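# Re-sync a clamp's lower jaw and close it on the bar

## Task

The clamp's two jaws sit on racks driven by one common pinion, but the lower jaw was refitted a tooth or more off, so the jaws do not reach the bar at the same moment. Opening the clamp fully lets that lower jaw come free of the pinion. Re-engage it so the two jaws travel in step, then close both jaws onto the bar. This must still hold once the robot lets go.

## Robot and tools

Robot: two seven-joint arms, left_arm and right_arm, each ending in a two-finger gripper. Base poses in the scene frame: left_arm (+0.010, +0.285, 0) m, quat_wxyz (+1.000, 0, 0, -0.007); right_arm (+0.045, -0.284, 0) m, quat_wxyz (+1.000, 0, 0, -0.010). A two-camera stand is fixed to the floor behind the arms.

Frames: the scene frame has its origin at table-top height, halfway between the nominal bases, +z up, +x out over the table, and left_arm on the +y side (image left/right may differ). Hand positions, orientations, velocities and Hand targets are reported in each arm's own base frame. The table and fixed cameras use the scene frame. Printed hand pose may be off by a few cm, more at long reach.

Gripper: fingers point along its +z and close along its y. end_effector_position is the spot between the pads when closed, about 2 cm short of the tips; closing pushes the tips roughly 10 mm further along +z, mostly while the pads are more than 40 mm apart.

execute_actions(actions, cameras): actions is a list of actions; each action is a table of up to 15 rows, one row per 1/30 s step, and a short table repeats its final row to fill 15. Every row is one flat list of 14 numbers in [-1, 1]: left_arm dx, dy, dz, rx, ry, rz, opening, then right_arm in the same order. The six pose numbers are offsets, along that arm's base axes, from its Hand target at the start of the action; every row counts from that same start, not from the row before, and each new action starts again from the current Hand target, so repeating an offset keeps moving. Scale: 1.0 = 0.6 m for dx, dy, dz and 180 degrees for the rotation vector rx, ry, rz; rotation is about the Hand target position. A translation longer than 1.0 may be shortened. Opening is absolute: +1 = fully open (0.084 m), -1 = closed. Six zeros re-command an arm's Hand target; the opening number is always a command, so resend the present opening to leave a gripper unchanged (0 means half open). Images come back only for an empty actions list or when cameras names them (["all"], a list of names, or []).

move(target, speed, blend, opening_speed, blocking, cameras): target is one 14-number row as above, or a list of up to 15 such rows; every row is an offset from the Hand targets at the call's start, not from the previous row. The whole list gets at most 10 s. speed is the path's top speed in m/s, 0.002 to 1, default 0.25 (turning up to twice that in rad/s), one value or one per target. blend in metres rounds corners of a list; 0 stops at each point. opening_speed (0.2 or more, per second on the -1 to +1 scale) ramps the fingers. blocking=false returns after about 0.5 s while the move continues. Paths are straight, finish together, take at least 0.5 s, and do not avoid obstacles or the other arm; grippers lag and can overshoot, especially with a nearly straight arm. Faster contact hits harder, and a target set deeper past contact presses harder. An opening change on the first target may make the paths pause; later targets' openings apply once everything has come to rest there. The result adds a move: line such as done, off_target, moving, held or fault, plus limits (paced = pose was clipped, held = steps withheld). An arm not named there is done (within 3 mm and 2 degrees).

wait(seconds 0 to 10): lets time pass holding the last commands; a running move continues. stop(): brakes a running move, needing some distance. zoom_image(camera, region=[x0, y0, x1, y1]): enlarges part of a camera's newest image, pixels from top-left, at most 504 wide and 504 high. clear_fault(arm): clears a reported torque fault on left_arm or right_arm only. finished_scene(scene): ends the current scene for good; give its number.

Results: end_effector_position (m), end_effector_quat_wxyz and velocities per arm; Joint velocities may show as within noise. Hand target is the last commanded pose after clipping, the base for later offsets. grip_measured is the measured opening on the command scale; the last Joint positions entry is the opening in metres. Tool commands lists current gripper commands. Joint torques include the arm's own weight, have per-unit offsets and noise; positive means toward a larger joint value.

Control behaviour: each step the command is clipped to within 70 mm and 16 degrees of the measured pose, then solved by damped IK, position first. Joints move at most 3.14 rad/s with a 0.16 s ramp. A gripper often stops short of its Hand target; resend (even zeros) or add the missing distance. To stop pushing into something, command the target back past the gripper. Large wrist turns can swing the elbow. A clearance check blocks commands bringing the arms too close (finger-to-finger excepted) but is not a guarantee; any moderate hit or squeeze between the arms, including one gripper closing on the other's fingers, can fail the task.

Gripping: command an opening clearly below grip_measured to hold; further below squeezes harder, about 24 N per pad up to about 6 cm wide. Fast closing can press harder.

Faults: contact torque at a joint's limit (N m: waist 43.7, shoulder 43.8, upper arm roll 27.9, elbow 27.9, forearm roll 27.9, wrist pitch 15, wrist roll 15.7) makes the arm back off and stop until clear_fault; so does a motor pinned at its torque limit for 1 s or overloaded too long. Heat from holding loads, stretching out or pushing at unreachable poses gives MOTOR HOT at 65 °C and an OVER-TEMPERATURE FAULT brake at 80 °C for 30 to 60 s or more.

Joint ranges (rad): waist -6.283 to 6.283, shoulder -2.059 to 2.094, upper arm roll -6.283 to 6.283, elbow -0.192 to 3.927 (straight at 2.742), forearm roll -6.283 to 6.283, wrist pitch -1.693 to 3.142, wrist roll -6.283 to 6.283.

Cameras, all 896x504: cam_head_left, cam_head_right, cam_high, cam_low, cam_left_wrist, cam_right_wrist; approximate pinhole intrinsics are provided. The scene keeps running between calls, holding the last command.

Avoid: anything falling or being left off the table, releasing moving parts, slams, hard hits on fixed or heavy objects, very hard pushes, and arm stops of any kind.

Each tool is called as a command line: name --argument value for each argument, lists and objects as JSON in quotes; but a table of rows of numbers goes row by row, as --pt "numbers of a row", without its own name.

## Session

execute_actions --actions '[]'

zoom_image --camera "cam_high" --region '[380, 80, 560, 240]'

Scene clock: 0.00 s.
left_arm: end_effector_position=(+0.6542, +0.1308, +0.2670) grip_measured=+1.00 end_effector_quat_wxyz=(+0.093, +0.711, -0.472, +0.513) | right_arm: end_effector_position=(+0.5481, +0.0388, +0.2391) grip_measured=+1.00 end_effector_quat_wxyz=(-0.119, -0.392, +0.874, -0.261)
Joint positions: left_arm=[0.382 0.435 0.102 1.481 -1.322 1.091 2.353 0.084] | right_arm=[0.204 0.377 0.12 1.576 -0.596 1.439 2.773 0.084]
Joint velocities: within noise
Joint torques (N m): no reading
Hand target: left_arm +0.6542, +0.1308, +0.2670; +0.093, +0.711, -0.472, +0.513 | right_arm +0.5481, +0.0388, +0.2391; -0.119, -0.392, +0.874, -0.261
Tool commands: left_gripper/opening=+1.0 right_gripper/opening=+1.0

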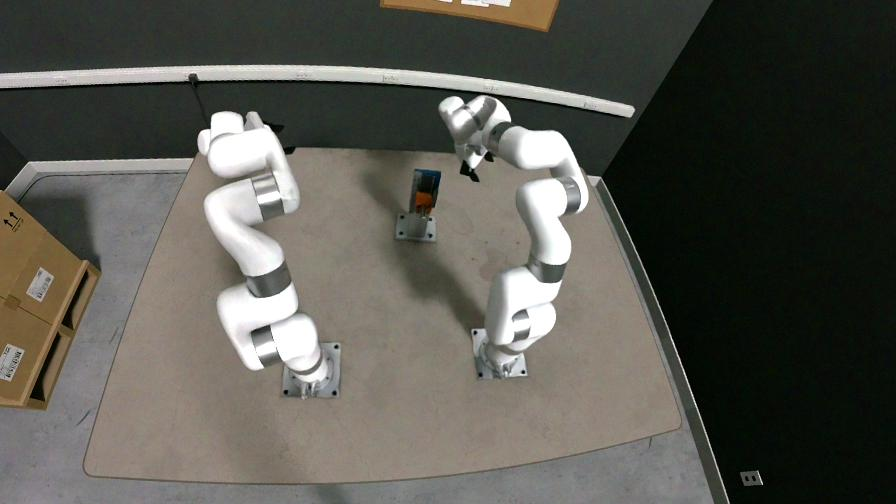

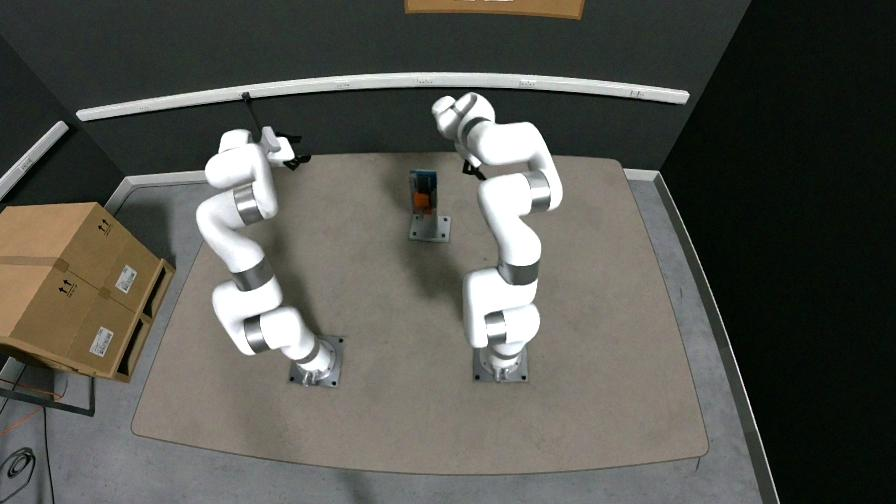

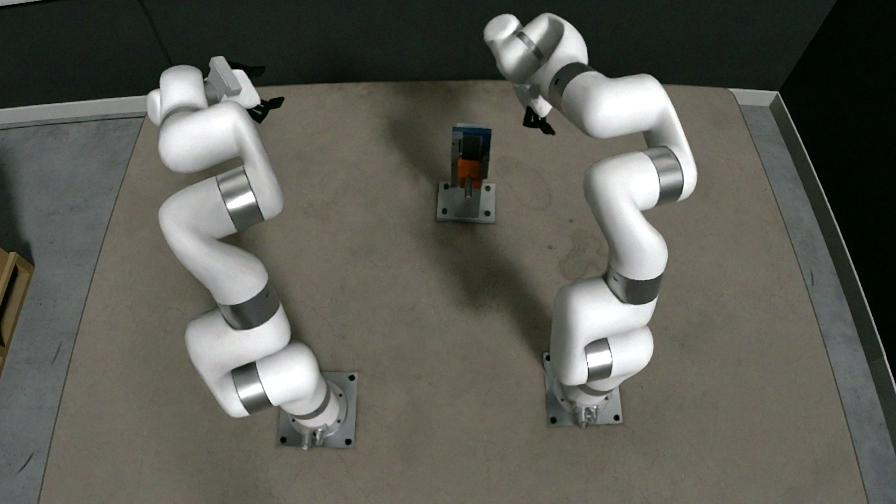

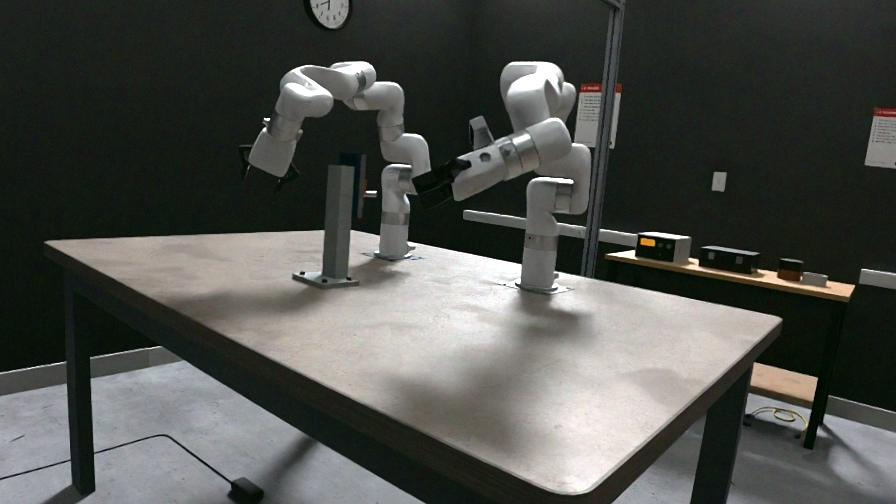

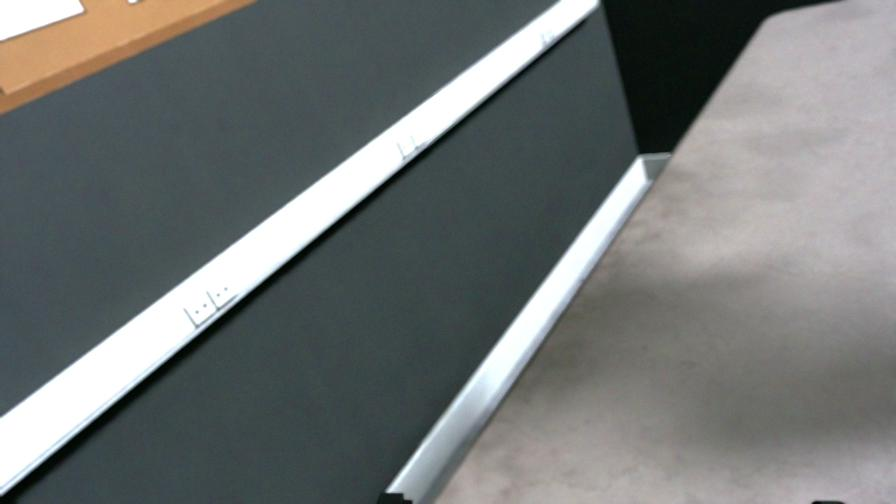

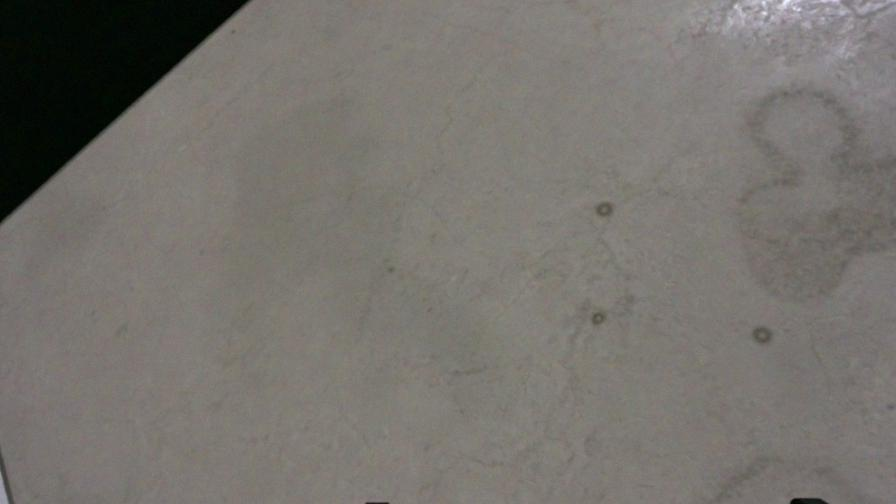

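Scaled by 2.800 from the camera's 896x504 image, which has a finer 1280x720 frame.

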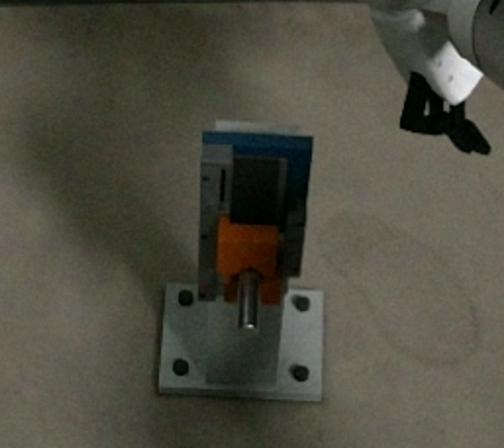

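move --pt "-0.2 -0.1 0.28 0.0033 0.13 0.165 1 -0.247 0.019 0.352 -0.088 0.0357 0.334 1" --pt "-0.407 -0.218 0.305 0.0065 0.2614 0.3296 1 -0.441 0.369 0.323 -0.1759 0.0713 0.668 1" --speed 0.5 --blend '[0.05, 0]' --cameras '["cam_high","cam_low","cam_left_wrist","cam_right_wrist"]'

Scene clock: 5.23 s.
left_arm: end_effector_position=(+0.4100, +0.0000, +0.4500) grip_measured=+1.00 end_effector_quat_wxyz=(+0.000, +0.985, +0.000, +0.174) | right_arm: end_effector_position=(+0.2835, +0.2602, +0.4329) grip_measured=+1.00 end_effector_quat_wxyz=(+0.000, +0.924, +0.000, +0.382)
Joint positions: left_arm=[0.361 -0.476 -0.249 1.205 -0.158 1.321 0.13 0.084] | right_arm=[0.772 -0.686 0.223 0.852 -0.551 1.107 1.125 0.084]
Joint torques (N m): left_arm=[4.97 -3.83 0.35 20.2 2.05 -0.85 -1.09] | right_arm=[7.11 1.15 -3.42 19.59 1.38 -3.31 -2.02]
Hand target: left_arm +0.4100, +0.0000, +0.4500; +0.000, +0.985, +0.000, +0.174 | right_arm +0.2835, +0.2602, +0.4329; +0.000, +0.924, +0.000, +0.382
Off the commanded pose: left_arm 0.000 m, 0 deg | right_arm 0.000 m, 0 deg.
move: done
Images, in order (width x height): cam_high 896x504, cam_low 896x504, cam_left_wrist 896x504, cam_right_wrist 896x504.

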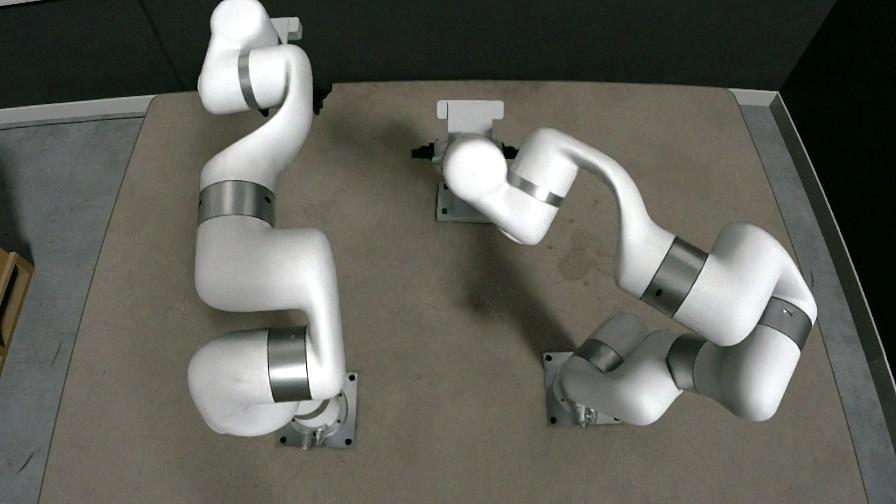

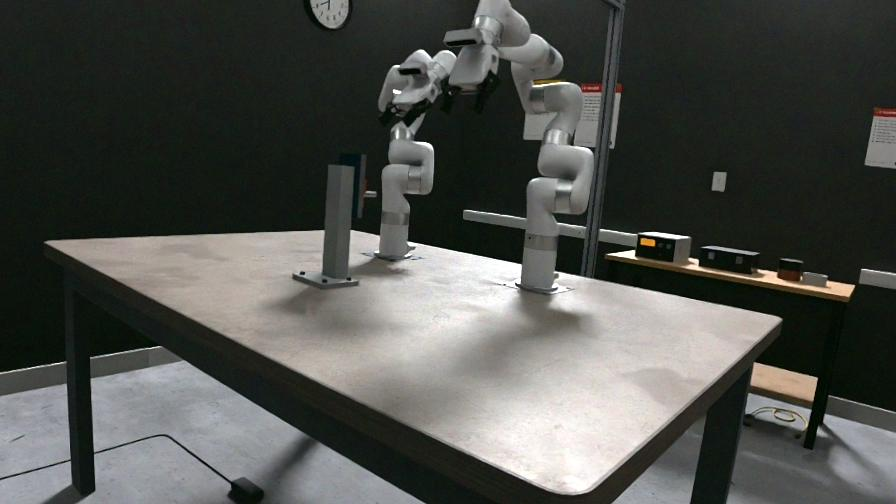

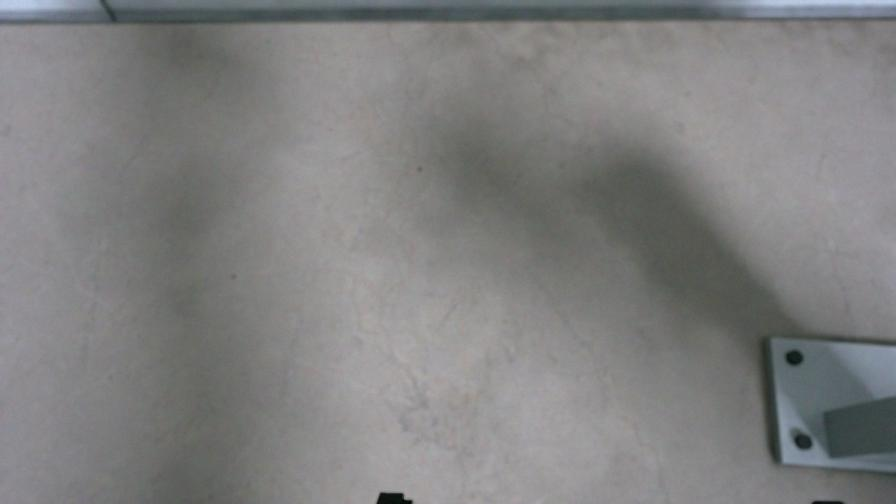

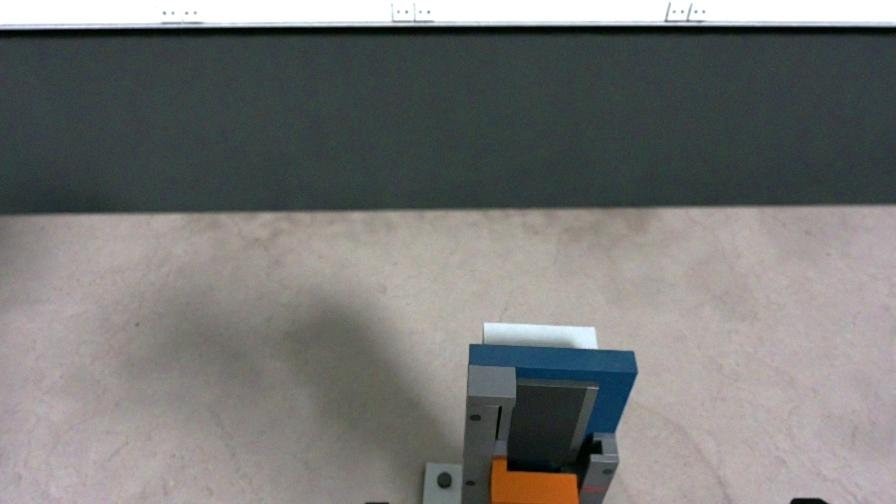

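move --pt "0 0 0 0 0 0 1 0.06 -0.015 -0.15 -0.003 -0.125 -0.0079 0.5" --pt "0 0 0 0 0 0 1 0.0525 -0.0287 -0.36 -0.0065 -0.25 -0.0158 0.5" --speed 0.35 --blend '[0.03, 0]' --cameras '["cam_high","cam_right_wrist"]'

Scene clock: 10.07 s.
left_arm: end_effector_position=(+0.4100, +0.0000, +0.4500) grip_measured=+1.00 end_effector_quat_wxyz=(+0.000, +0.985, +0.000, +0.174) | right_arm: end_effector_position=(+0.3150, +0.2430, +0.2169) grip_measured=+0.49 end_effector_quat_wxyz=(+0.018, +0.707, -0.019, +0.707)
Joint positions: left_arm=[0.361 -0.476 -0.249 1.205 -0.158 1.321 0.13 0.084] | right_arm=[0.147 -0.274 1.148 0.328 -1.686 1.248 2.748 0.065]
Joint torques (N m): left_arm=[4.1 -3.59 0.51 20.15 2.18 -1.23 -0.72] | right_arm=[-6.45 1.33 -0.02 13.14 -2.45 3.27 1.83]
Hand target: left_arm +0.4100, +0.0000, +0.4500; +0.000, +0.985, +0.000, +0.174 | right_arm +0.3150, +0.2430, +0.2169; +0.018, +0.707, -0.019, +0.707
Off the commanded pose: left_arm 0.000 m, 0 deg | right_arm 0.000 m, 0 deg.
move: done
Images, in order (width x height): cam_high 896x504, cam_right_wrist 896x504.

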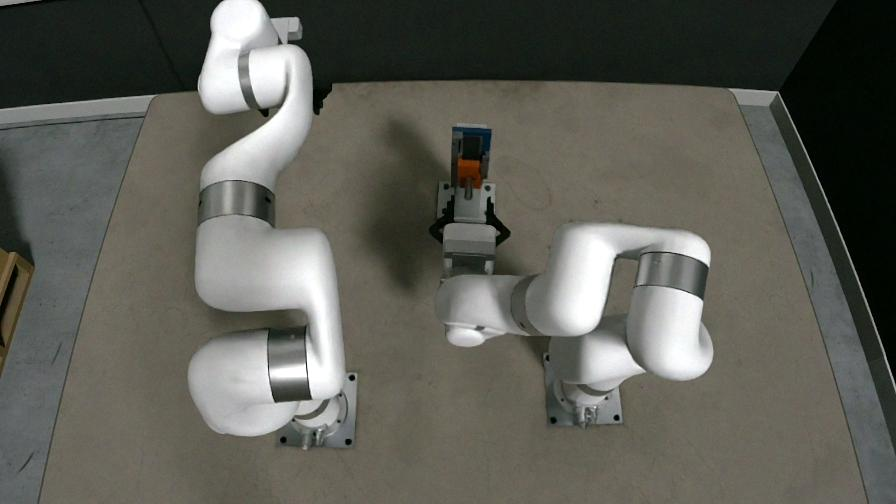

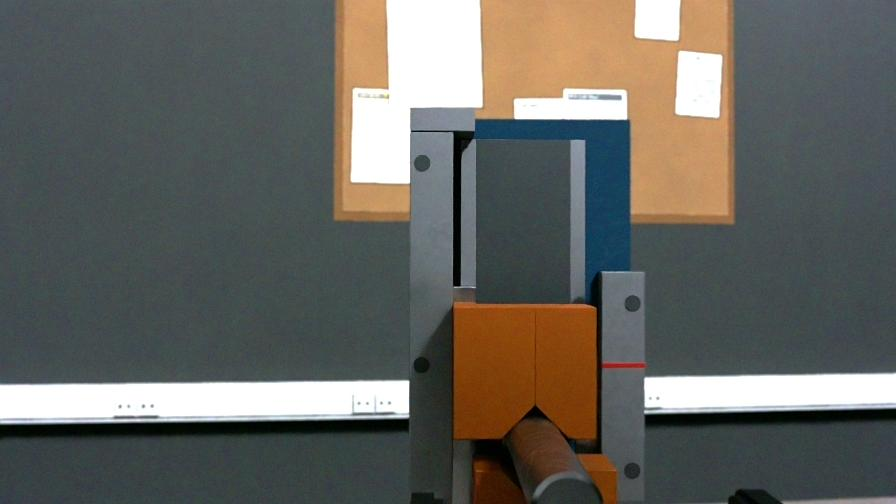

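zoom_image --camera "cam_right_wrist" --region '[440, 290, 660, 504]'

zoom_image --camera "cam_right_wrist" --region '[570, 340, 650, 420]'

Scaled by 2.291 from the camera's 896x504 image, which has a finer 1280x720 frame.

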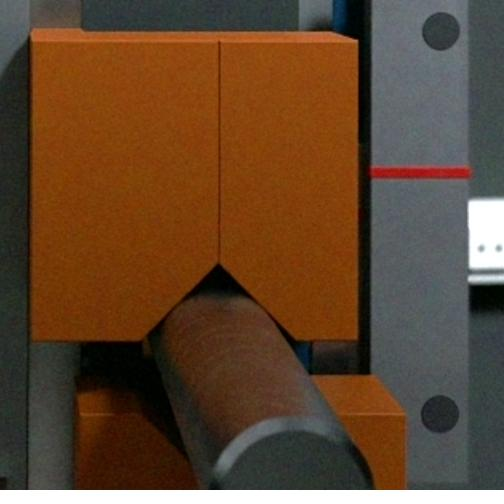

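Scaled by 6.300 from the camera's 896x504 image, which has a finer 1280x720 frame.

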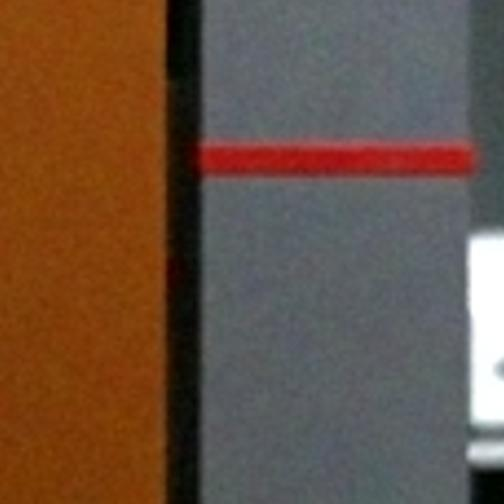

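move --target '[-0.159,-0.5095,-0.128,-0.0032,-0.1111,-0.0182,0.35, 0.0833,-0.0005,-0.027,0,0,0,0.3]' --speed 0.2 --cameras '["cam_left_wrist","cam_low","cam_right_wrist"]'

zoom_image --camera "cam_right_wrist" --region '[400, 354, 800, 504]'

Scene clock: 17.90 s.
left_arm: end_effector_position=(+0.3146, -0.3057, +0.3732) grip_measured=+0.34 end_effector_quat_wxyz=(+0.010, +0.939, -0.027, +0.342) | right_arm: end_effector_position=(+0.3649, +0.2427, +0.2007) grip_measured=+0.29 end_effector_quat_wxyz=(+0.018, +0.707, -0.019, +0.707)
Joint positions: left_arm=[0.205 -0.9 -0.877 0.836 -0.359 0.878 -0.455 0.059] | right_arm=[-0.024 0.012 1.139 0.393 -1.95 1.431 2.779 0.056]
Joint torques (N m): left_arm=[4.98 -0.71 8.49 17.22 1.28 -6.26 -1.06] | right_arm=[-6.42 -1.37 -1.97 12.99 -2.52 3.3 -2.03]
Hand target: left_arm +0.3146, -0.3057, +0.3732; +0.010, +0.939, -0.027, +0.342 | right_arm +0.3649, +0.2427, +0.2007; +0.018, +0.707, -0.019, +0.707
Off the commanded pose: left_arm 0.000 m, 0 deg | right_arm 0.000 m, 0 deg.
move: done
Images, in order (width x height): cam_low 896x504, cam_left_wrist 896x504, cam_right_wrist 896x504.

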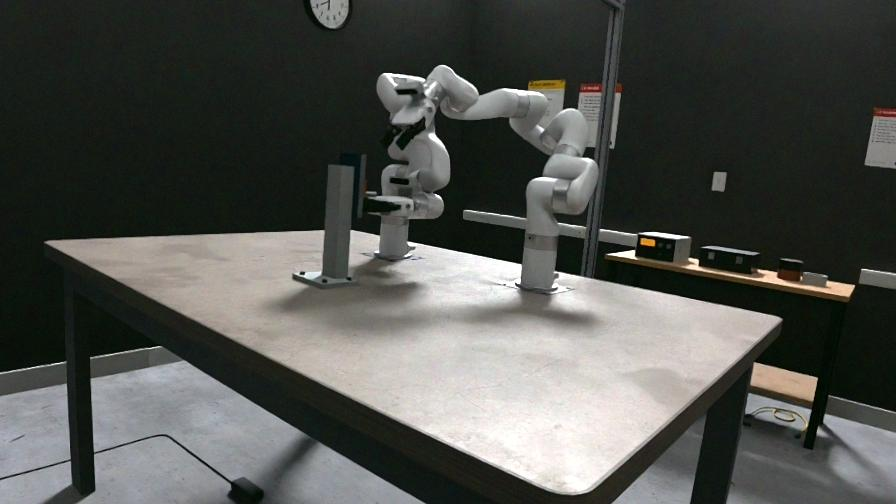

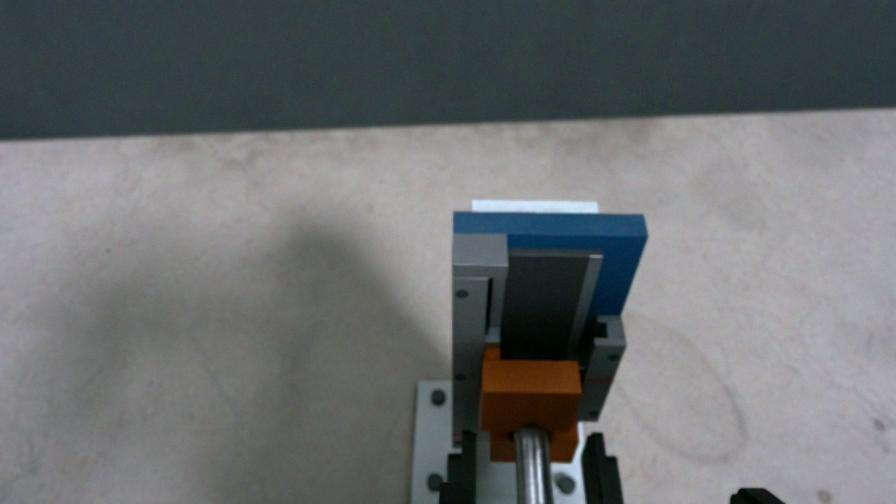

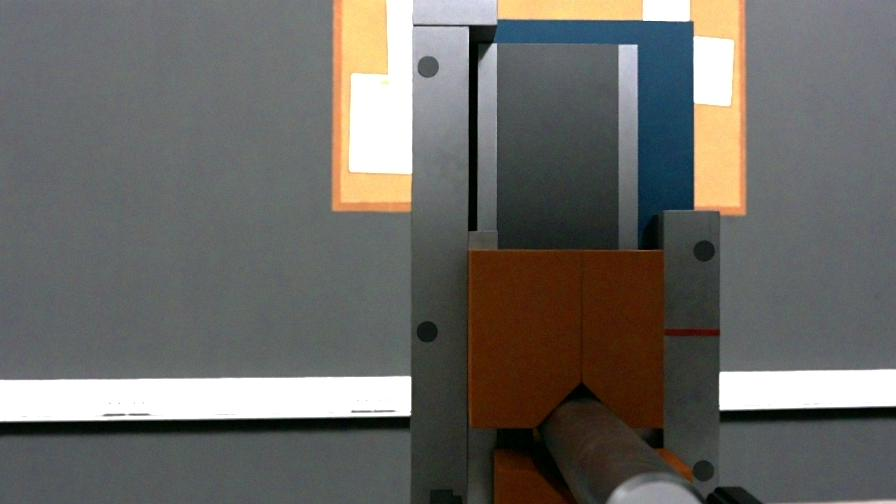

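Scaled by 1.260 from the camera's 896x504 image, which has a finer 1280x720 frame.

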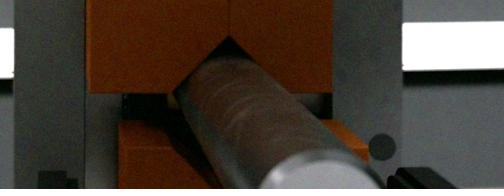

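zoom_image --camera "cam_left_wrist" --region '[420, 190, 680, 490]'

Scaled by 1.680 from the camera's 896x504 image, which has a finer 1280x720 frame.

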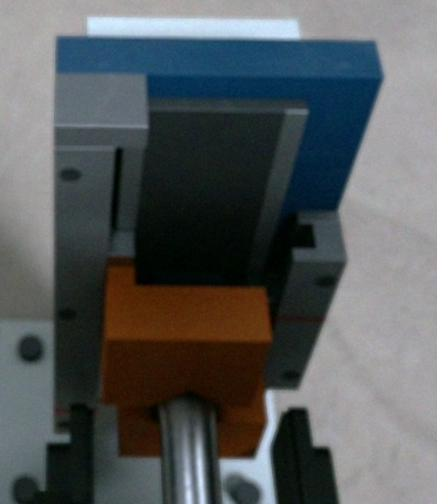

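move --target '[0.113,-0.0093,-0.1418,0,0,-0.0056,0.35, -0.0001,-0.003,0,0,0,0,0.3]' --speed 0.15

move --target '[0,0,0,0,0,0,0.35, 0,0,0,0,0,0,-0.7]' --opening_speed 0.7 --cameras '["cam_left_wrist","cam_low","cam_right_wrist"]'

zoom_image --camera "cam_low" --region '[300, 80, 480, 250]'

Scene clock: 22.57 s.
left_arm: end_effector_position=(+0.3451, -0.3075, +0.3334) grip_measured=+0.34 end_effector_quat_wxyz=(+0.011, +0.939, -0.031, +0.342) | right_arm: end_effector_position=(+0.3649, +0.2415, +0.2007) grip_measured=+0.29 end_effector_quat_wxyz=(+0.018, +0.707, -0.019, +0.707)
Joint positions: left_arm=[0.272 -0.82 -0.969 0.78 -0.375 0.72 -0.446 0.059] | right_arm=[-0.025 0.006 1.138 0.389 -1.95 1.426 2.782 0.056]
Joint torques (N m): left_arm=[-4.67 -1.93 11.97 17.68 2.19 -1.2 -1.08] | right_arm=[-6.23 -11.19 -2.17 8.19 1.5 -0.18 1.73]
Hand target: left_arm +0.3451, -0.3075, +0.3334; +0.011, +0.939, -0.031, +0.342 (not the last commanded pose) | right_arm +0.3649, +0.2415, +0.2007; +0.018, +0.707, -0.019, +0.707 (not the last commanded pose)
Off the commanded pose: left_arm 0.059 m, 1 deg | right_arm 0.001 m, 0 deg.
move: held (left_arm; a check stopped the path); limits=held
pose unreachable (left arm): on one or more control steps of this call, first in action 0 (counted from 0), this arm could not follow its commanded pose, so it was not sent that pose on those steps. It may still have moved: this result reports where it is.
cause: moving toward the commanded pose would bring a part of the arm too close to another arm (a part of this arm just beyond joint 5 (forearm roll) and a part of the right arm just beyond its joint 5 (forearm roll), 9 mm apart when this arm was first held).

Scene clock: 24.20 s.
left_arm: end_effector_position=(+0.3451, -0.3075, +0.3334) grip_measured=+0.34 end_effector_quat_wxyz=(+0.011, +0.939, -0.031, +0.342) | right_arm: end_effector_position=(+0.3649, +0.2415, +0.2007) grip_measured=-0.05 end_effector_quat_wxyz=(+0.018, +0.707, -0.019, +0.707)
Joint positions: left_arm=[0.272 -0.821 -0.969 0.78 -0.375 0.72 -0.446 0.059] | right_arm=[-0.025 0.006 1.138 0.389 -1.95 1.426 2.782 0.042]
Joint torques (N m): left_arm=[-4.73 -1.55 12.13 17.62 1.92 -1.11 -1.07] | right_arm=[-6.13 -11.02 -1.95 8.11 1.51 4.73 1.76]
Hand target: left_arm +0.3451, -0.3075, +0.3334; +0.011, +0.939, -0.031, +0.342 | right_arm +0.3649, +0.2415, +0.2007; +0.018, +0.707, -0.019, +0.707
Off the commanded pose: left_arm 0.000 m, 0 deg | right_arm 0.000 m, 0 deg.
move: done
Images, in order (width x height): cam_low 896x504, cam_left_wrist 896x504, cam_right_wrist 896x504.

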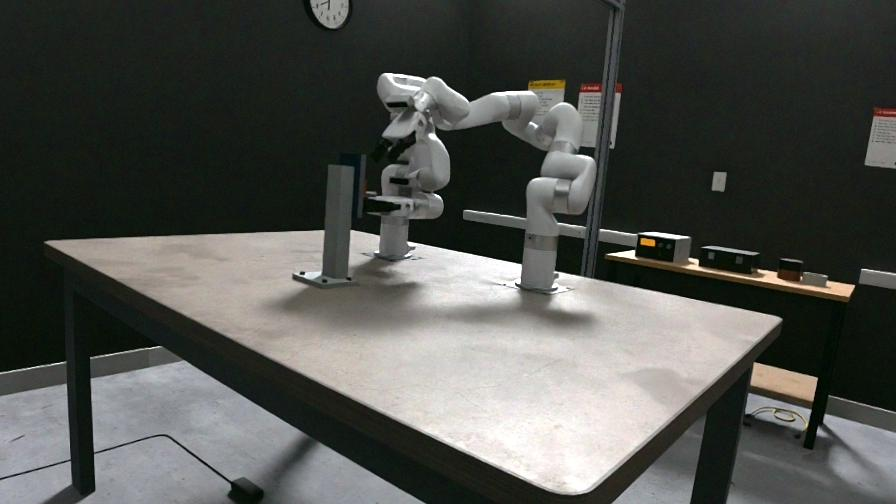

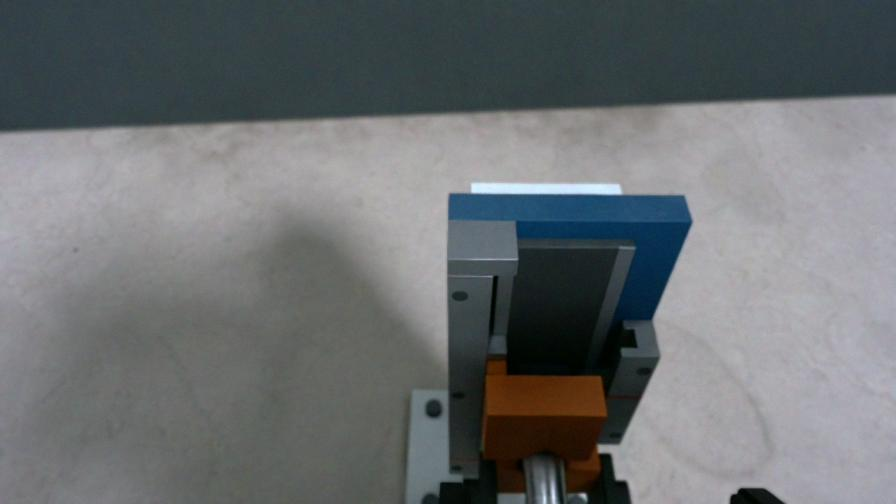

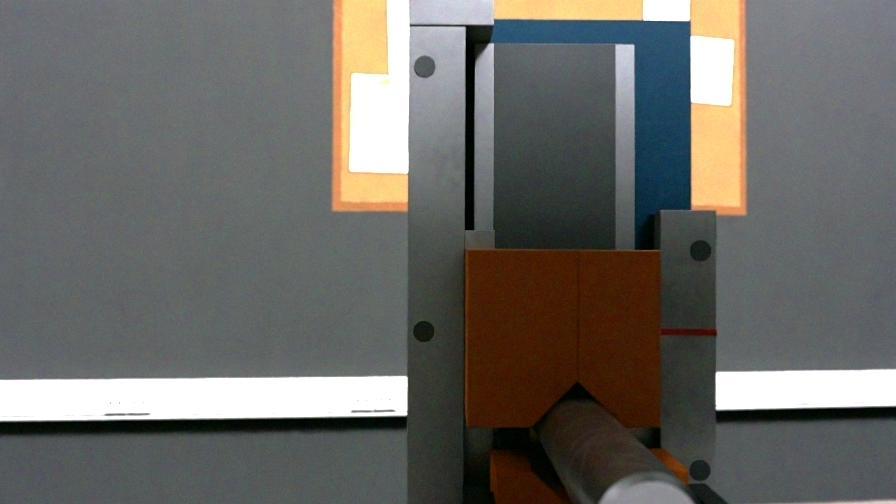

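Scaled by 2.800 from the camera's 896x504 image, which has a finer 1280x720 frame.

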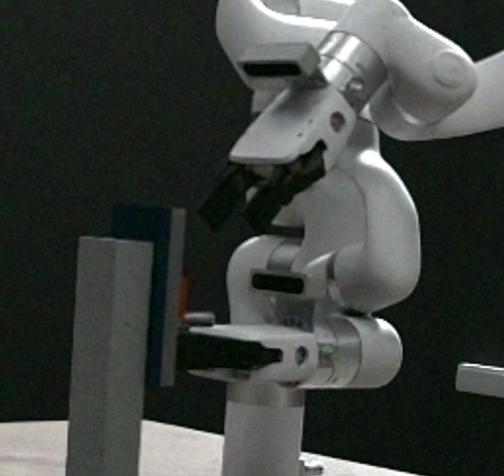

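move --pt "0.042 -0.005 0.1 0.0062 0.0831 0 0.35 0 0 0 0 0 0 -0.7" --pt "0.0705 -0.0068 -0.0485 0.0062 0.0831 0 0.35 0 0 0 0 0 0 -0.7" --speed 0.15 --cameras '["cam_left_wrist","cam_low","cam_right_wrist"]'

zoom_image --camera "cam_low" --region '[300, 80, 480, 250]'

Scene clock: 36.23 s.
left_arm: end_effector_position=(+0.3874, -0.3115, +0.3043) grip_measured=+0.34 end_effector_quat_wxyz=(+0.006, +0.976, -0.033, +0.216) | right_arm: end_effector_position=(+0.3649, +0.2415, +0.2007) grip_measured=-0.05 end_effector_quat_wxyz=(+0.018, +0.707, -0.019, +0.707)
Joint positions: left_arm=[0.492 -0.503 -1.101 1.004 -0.275 0.877 -0.436 0.059] | right_arm=[-0.025 0.006 1.138 0.389 -1.95 1.426 2.782 0.042]
Joint torques (N m): left_arm=[4.68 6.12 5.74 15.72 2.27 -6.1 -0.94] | right_arm=[-5.71 -8.63 -2.03 8.1 1.84 4.87 1.55]
Hand target: left_arm +0.3874, -0.3115, +0.3043; +0.006, +0.976, -0.033, +0.216 | right_arm +0.3649, +0.2415, +0.2007; +0.018, +0.707, -0.019, +0.707
Off the commanded pose: left_arm 0.000 m, 0 deg | right_arm 0.000 m, 0 deg.
move: done
Images, in order (width x height): cam_low 896x504, cam_left_wrist 896x504, cam_right_wrist 896x504.

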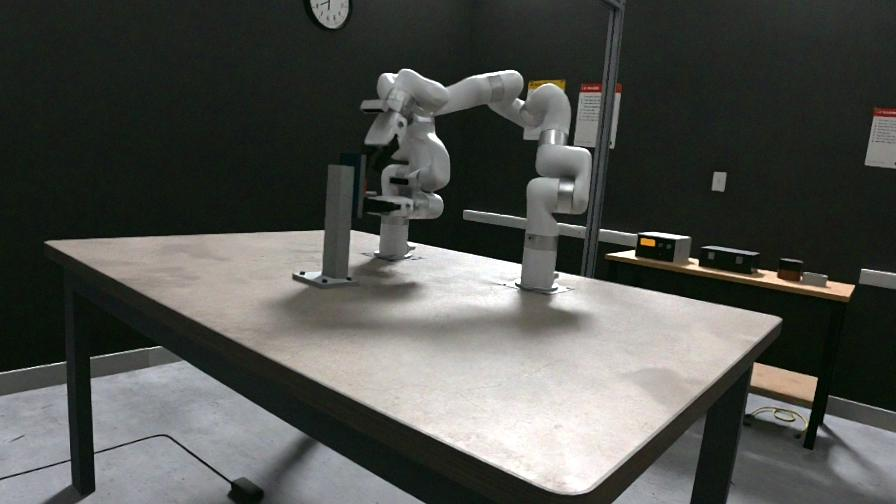

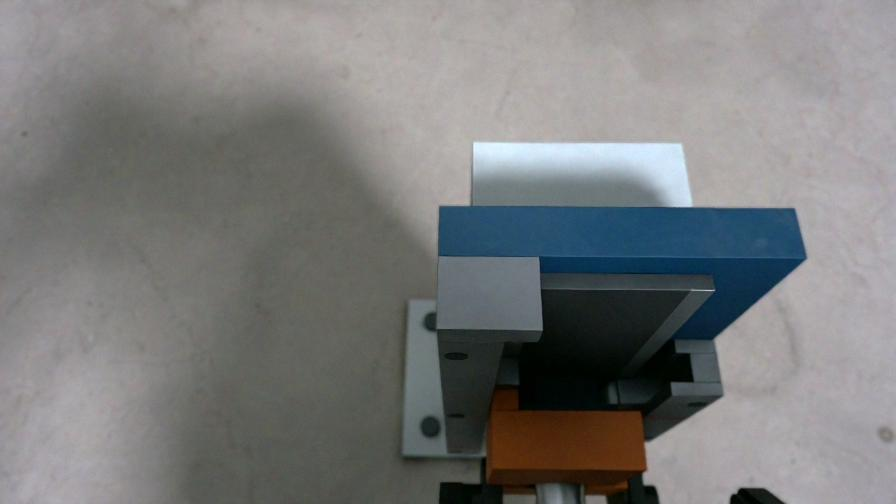

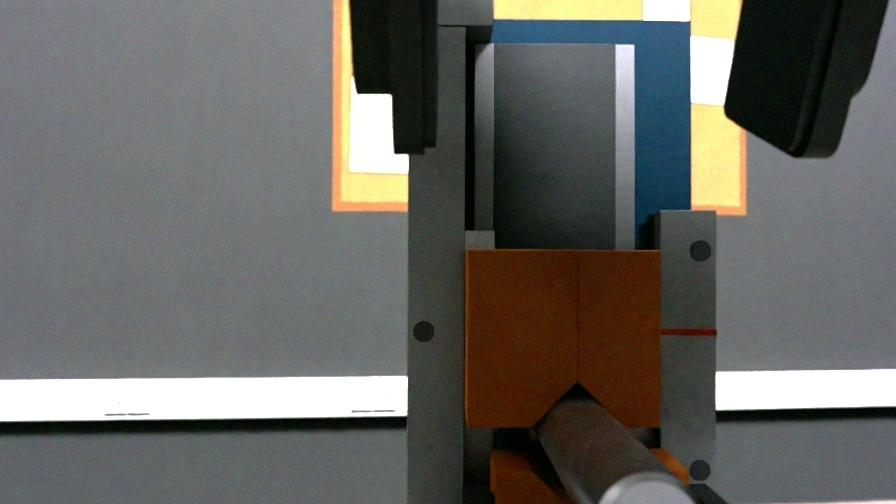

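Scaled by 2.800 from the camera's 896x504 image, which has a finer 1280x720 frame.

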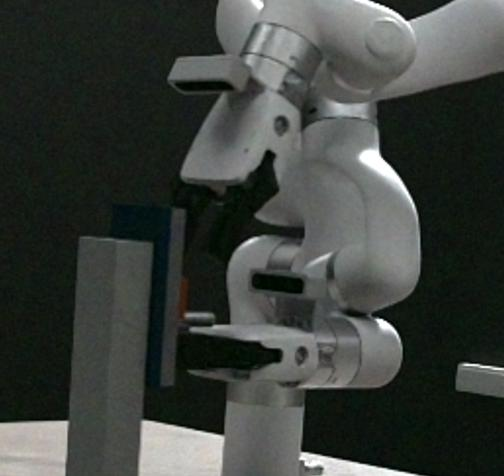

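move --target '[0.0393,0.0012,-0.0763,0,0,0,0.3, 0,0,0,0,0,0,-0.7]' --speed 0.06 --cameras '["cam_left_wrist","cam_low","cam_right_wrist"]'

Scene clock: 39.10 s.
left_arm: end_effector_position=(+0.4109, -0.3108, +0.2585) grip_measured=+0.29 end_effector_quat_wxyz=(+0.006, +0.976, -0.033, +0.216) | right_arm: end_effector_position=(+0.3649, +0.2415, +0.2007) grip_measured=-0.05 end_effector_quat_wxyz=(+0.018, +0.707, -0.019, +0.707)
Joint positions: left_arm=[0.637 -0.411 -1.267 0.958 -0.218 0.726 -0.474 0.056] | right_arm=[-0.025 0.006 1.138 0.389 -1.95 1.426 2.782 0.042]
Joint torques (N m): left_arm=[4.75 6.82 4.81 19.63 2.18 -5.98 -1] | right_arm=[-5.63 -6.74 -1.99 8.04 1.82 4.82 1.43]
Hand target: left_arm +0.4110, -0.3108, +0.2585; +0.006, +0.976, -0.033, +0.216 | right_arm +0.3649, +0.2415, +0.2007; +0.018, +0.707, -0.019, +0.707
Off the commanded pose: left_arm 0.000 m, 0 deg | right_arm 0.000 m, 0 deg.
move: done
Images, in order (width x height): cam_low 896x504, cam_left_wrist 896x504, cam_right_wrist 896x504.

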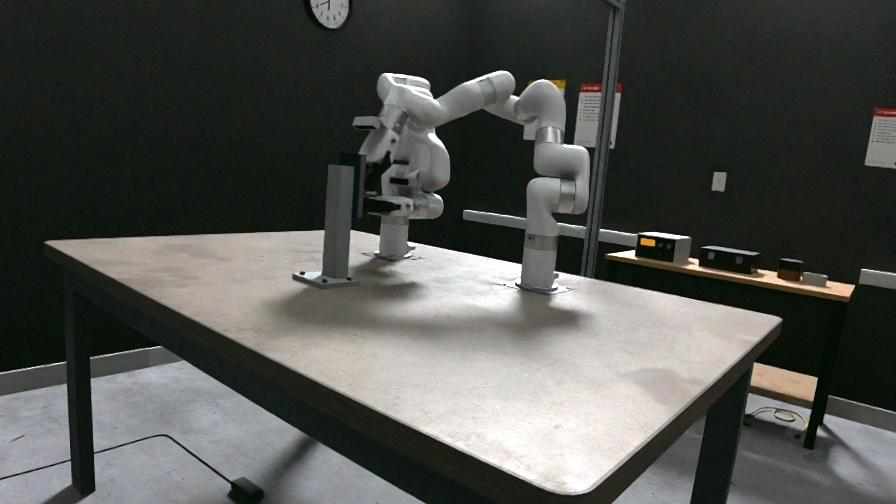

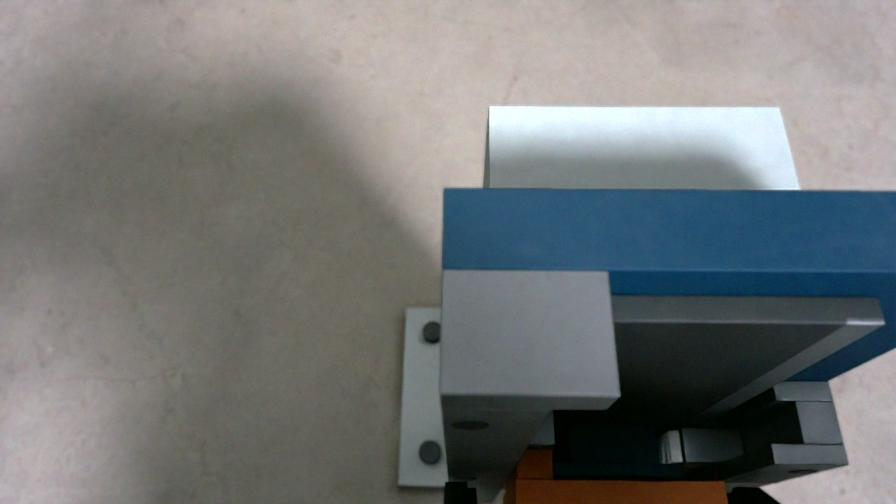

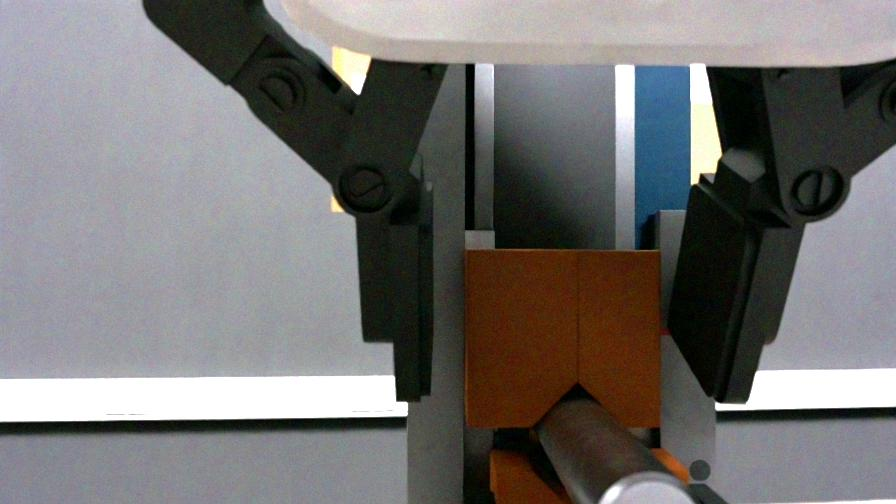

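move --target '[0,-0.002,0,0,0,0,0.3, 0,0,0,0,0,0,-0.7]' --speed 0.06

move --target '[0,0,0,0,0,0,-0.7, 0,0,0,0,0,0,-0.7]' --opening_speed 0.7

move --target '[0,0,0.00833,0,0,0,-0.7, 0,0,-0.00833,0,0,0,-0.7]' --speed 0.02 --cameras '["cam_right_wrist"]'

Scene clock: 40.50 s.
left_arm: end_effector_position=(+0.4110, -0.3120, +0.2586) grip_measured=+0.29 end_effector_quat_wxyz=(+0.006, +0.976, -0.033, +0.216) | right_arm: end_effector_position=(+0.3649, +0.2415, +0.2007) grip_measured=-0.05 end_effector_quat_wxyz=(+0.018, +0.707, -0.019, +0.707)
Joint positions: left_arm=[0.642 -0.41 -1.273 0.961 -0.216 0.726 -0.477 0.056] | right_arm=[-0.025 0.006 1.138 0.389 -1.95 1.426 2.782 0.042]
Joint torques (N m): left_arm=[5.01 6.95 4.81 19.61 2.18 -0.87 -1.06] | right_arm=[-5.76 -6.31 -1.85 8.28 1.87 4.78 1.16]
Hand target: left_arm +0.4110, -0.3120, +0.2585; +0.006, +0.976, -0.033, +0.216 | right_arm +0.3649, +0.2415, +0.2007; +0.018, +0.707, -0.019, +0.707
Off the commanded pose: left_arm 0.000 m, 0 deg | right_arm 0.000 m, 0 deg.
move: done

Scene clock: 42.13 s.
left_arm: end_effector_position=(+0.4110, -0.3120, +0.2585) grip_measured=-0.05 end_effector_quat_wxyz=(+0.006, +0.976, -0.033, +0.216) | right_arm: end_effector_position=(+0.3649, +0.2415, +0.2007) grip_measured=-0.05 end_effector_quat_wxyz=(+0.018, +0.707, -0.019, +0.707)
Joint positions: left_arm=[0.642 -0.41 -1.273 0.961 -0.216 0.726 -0.477 0.042] | right_arm=[-0.025 0.006 1.138 0.389 -1.95 1.426 2.782 0.042]
Joint torques (N m): left_arm=[-9.71 7.32 0.07 19.79 -2.88 -10.95 0.36] | right_arm=[-5.6 -5.5 -1.83 8.29 1.94 4.06 1.15]
Hand target: left_arm +0.4110, -0.3120, +0.2585; +0.006, +0.976, -0.033, +0.216 | right_arm +0.3649, +0.2415, +0.2007; +0.018, +0.707, -0.019, +0.707
Off the commanded pose: left_arm 0.000 m, 0 deg | right_arm 0.000 m, 0 deg.
move: done

Scene clock: 42.97 s.
left_arm: end_effector_position=(+0.4110, -0.3120, +0.2635) grip_measured=-0.05 end_effector_quat_wxyz=(+0.006, +0.976, -0.033, +0.216) | right_arm: end_effector_position=(+0.3649, +0.2415, +0.1957) grip_measured=-0.05 end_effector_quat_wxyz=(+0.019, +0.707, -0.019, +0.707)
Joint positions: left_arm=[0.633 -0.413 -1.261 0.97 -0.217 0.741 -0.474 0.042] | right_arm=[-0.023 0.052 1.137 0.39 -1.966 1.47 2.785 0.042]
Joint torques (N m): left_arm=[-9.9 -3.96 4.92 26.38 -2.95 -5.08 1.13] | right_arm=[2.89 -0.64 -4.97 9.58 -0.64 2.89 2.05]
Hand target: left_arm +0.4110, -0.3120, +0.2635; +0.006, +0.976, -0.033, +0.216 | right_arm +0.3649, +0.2415, +0.1957; +0.018, +0.707, -0.019, +0.707
Off the commanded pose: left_arm 0.000 m, 0 deg | right_arm 0.000 m, 0 deg.
move: done
Images, in order (width x height): cam_right_wrist 896x504.

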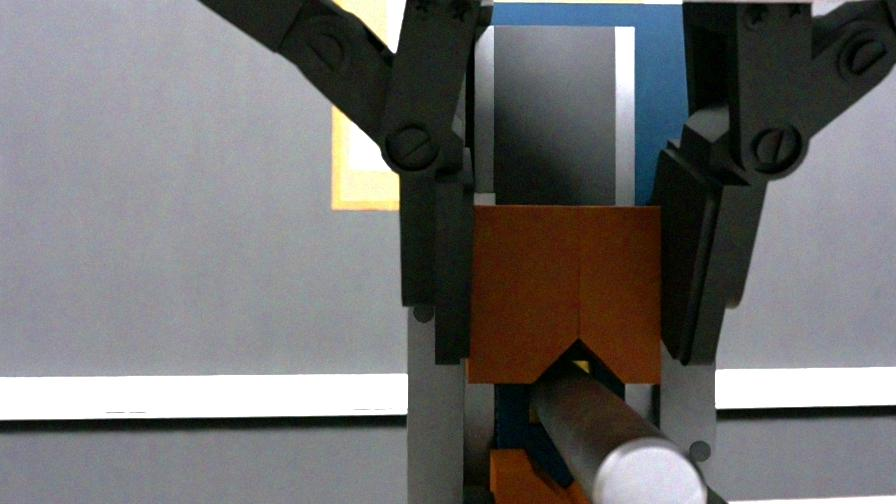

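move --target '[0,0,0.0445,0,0,0,-0.7, 0,0,-0.0445,0,0,0,-0.7]' --speed 0.03 --cameras '["cam_right_wrist"]'

zoom_image --camera "cam_right_wrist" --region '[400, 204, 750, 504]'

Scene clock: 44.73 s.
left_arm: end_effector_position=(+0.4110, -0.3120, +0.2902) grip_measured=-0.05 end_effector_quat_wxyz=(+0.006, +0.976, -0.033, +0.216) | right_arm: end_effector_position=(+0.3649, +0.2415, +0.1690) grip_measured=-0.05 end_effector_quat_wxyz=(+0.019, +0.707, -0.019, +0.707)
Joint positions: left_arm=[0.602 -0.427 -1.204 1.026 -0.222 0.817 -0.457 0.042] | right_arm=[0.037 0.273 1.069 0.398 -2.048 1.67 2.802 0.042]
Joint torques (N m): left_arm=[-9.95 -5.25 5.68 27.19 -2.8 -4.68 1.13] | right_arm=[5.79 -4.84 -1.03 10.41 -1.69 3.99 2.01]
Hand target: left_arm +0.4110, -0.3120, +0.2902; +0.006, +0.976, -0.033, +0.216 | right_arm +0.3649, +0.2415, +0.1690; +0.018, +0.707, -0.019, +0.707
Off the commanded pose: left_arm 0.000 m, 0 deg | right_arm 0.000 m, 0 deg.
move: done
Images, in order (width x height): cam_right_wrist 896x504.

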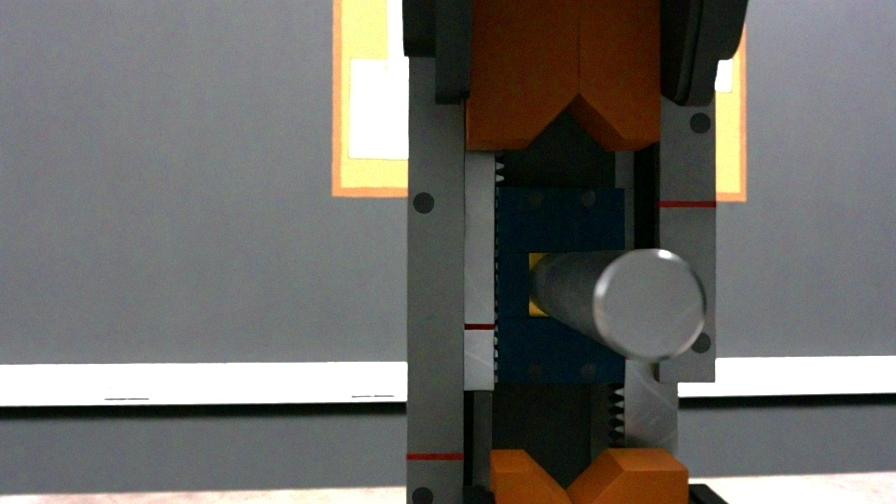

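Scaled by 1.440 from the camera's 896x504 image, which has a finer 1280x720 frame.

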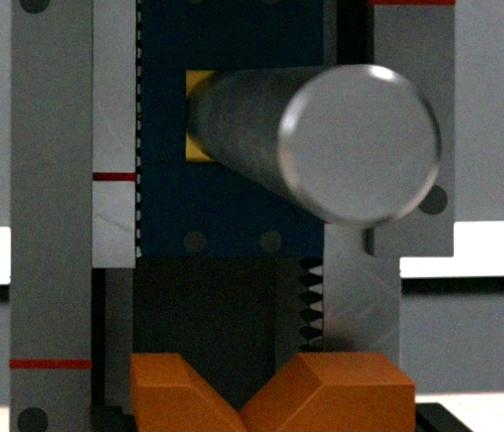

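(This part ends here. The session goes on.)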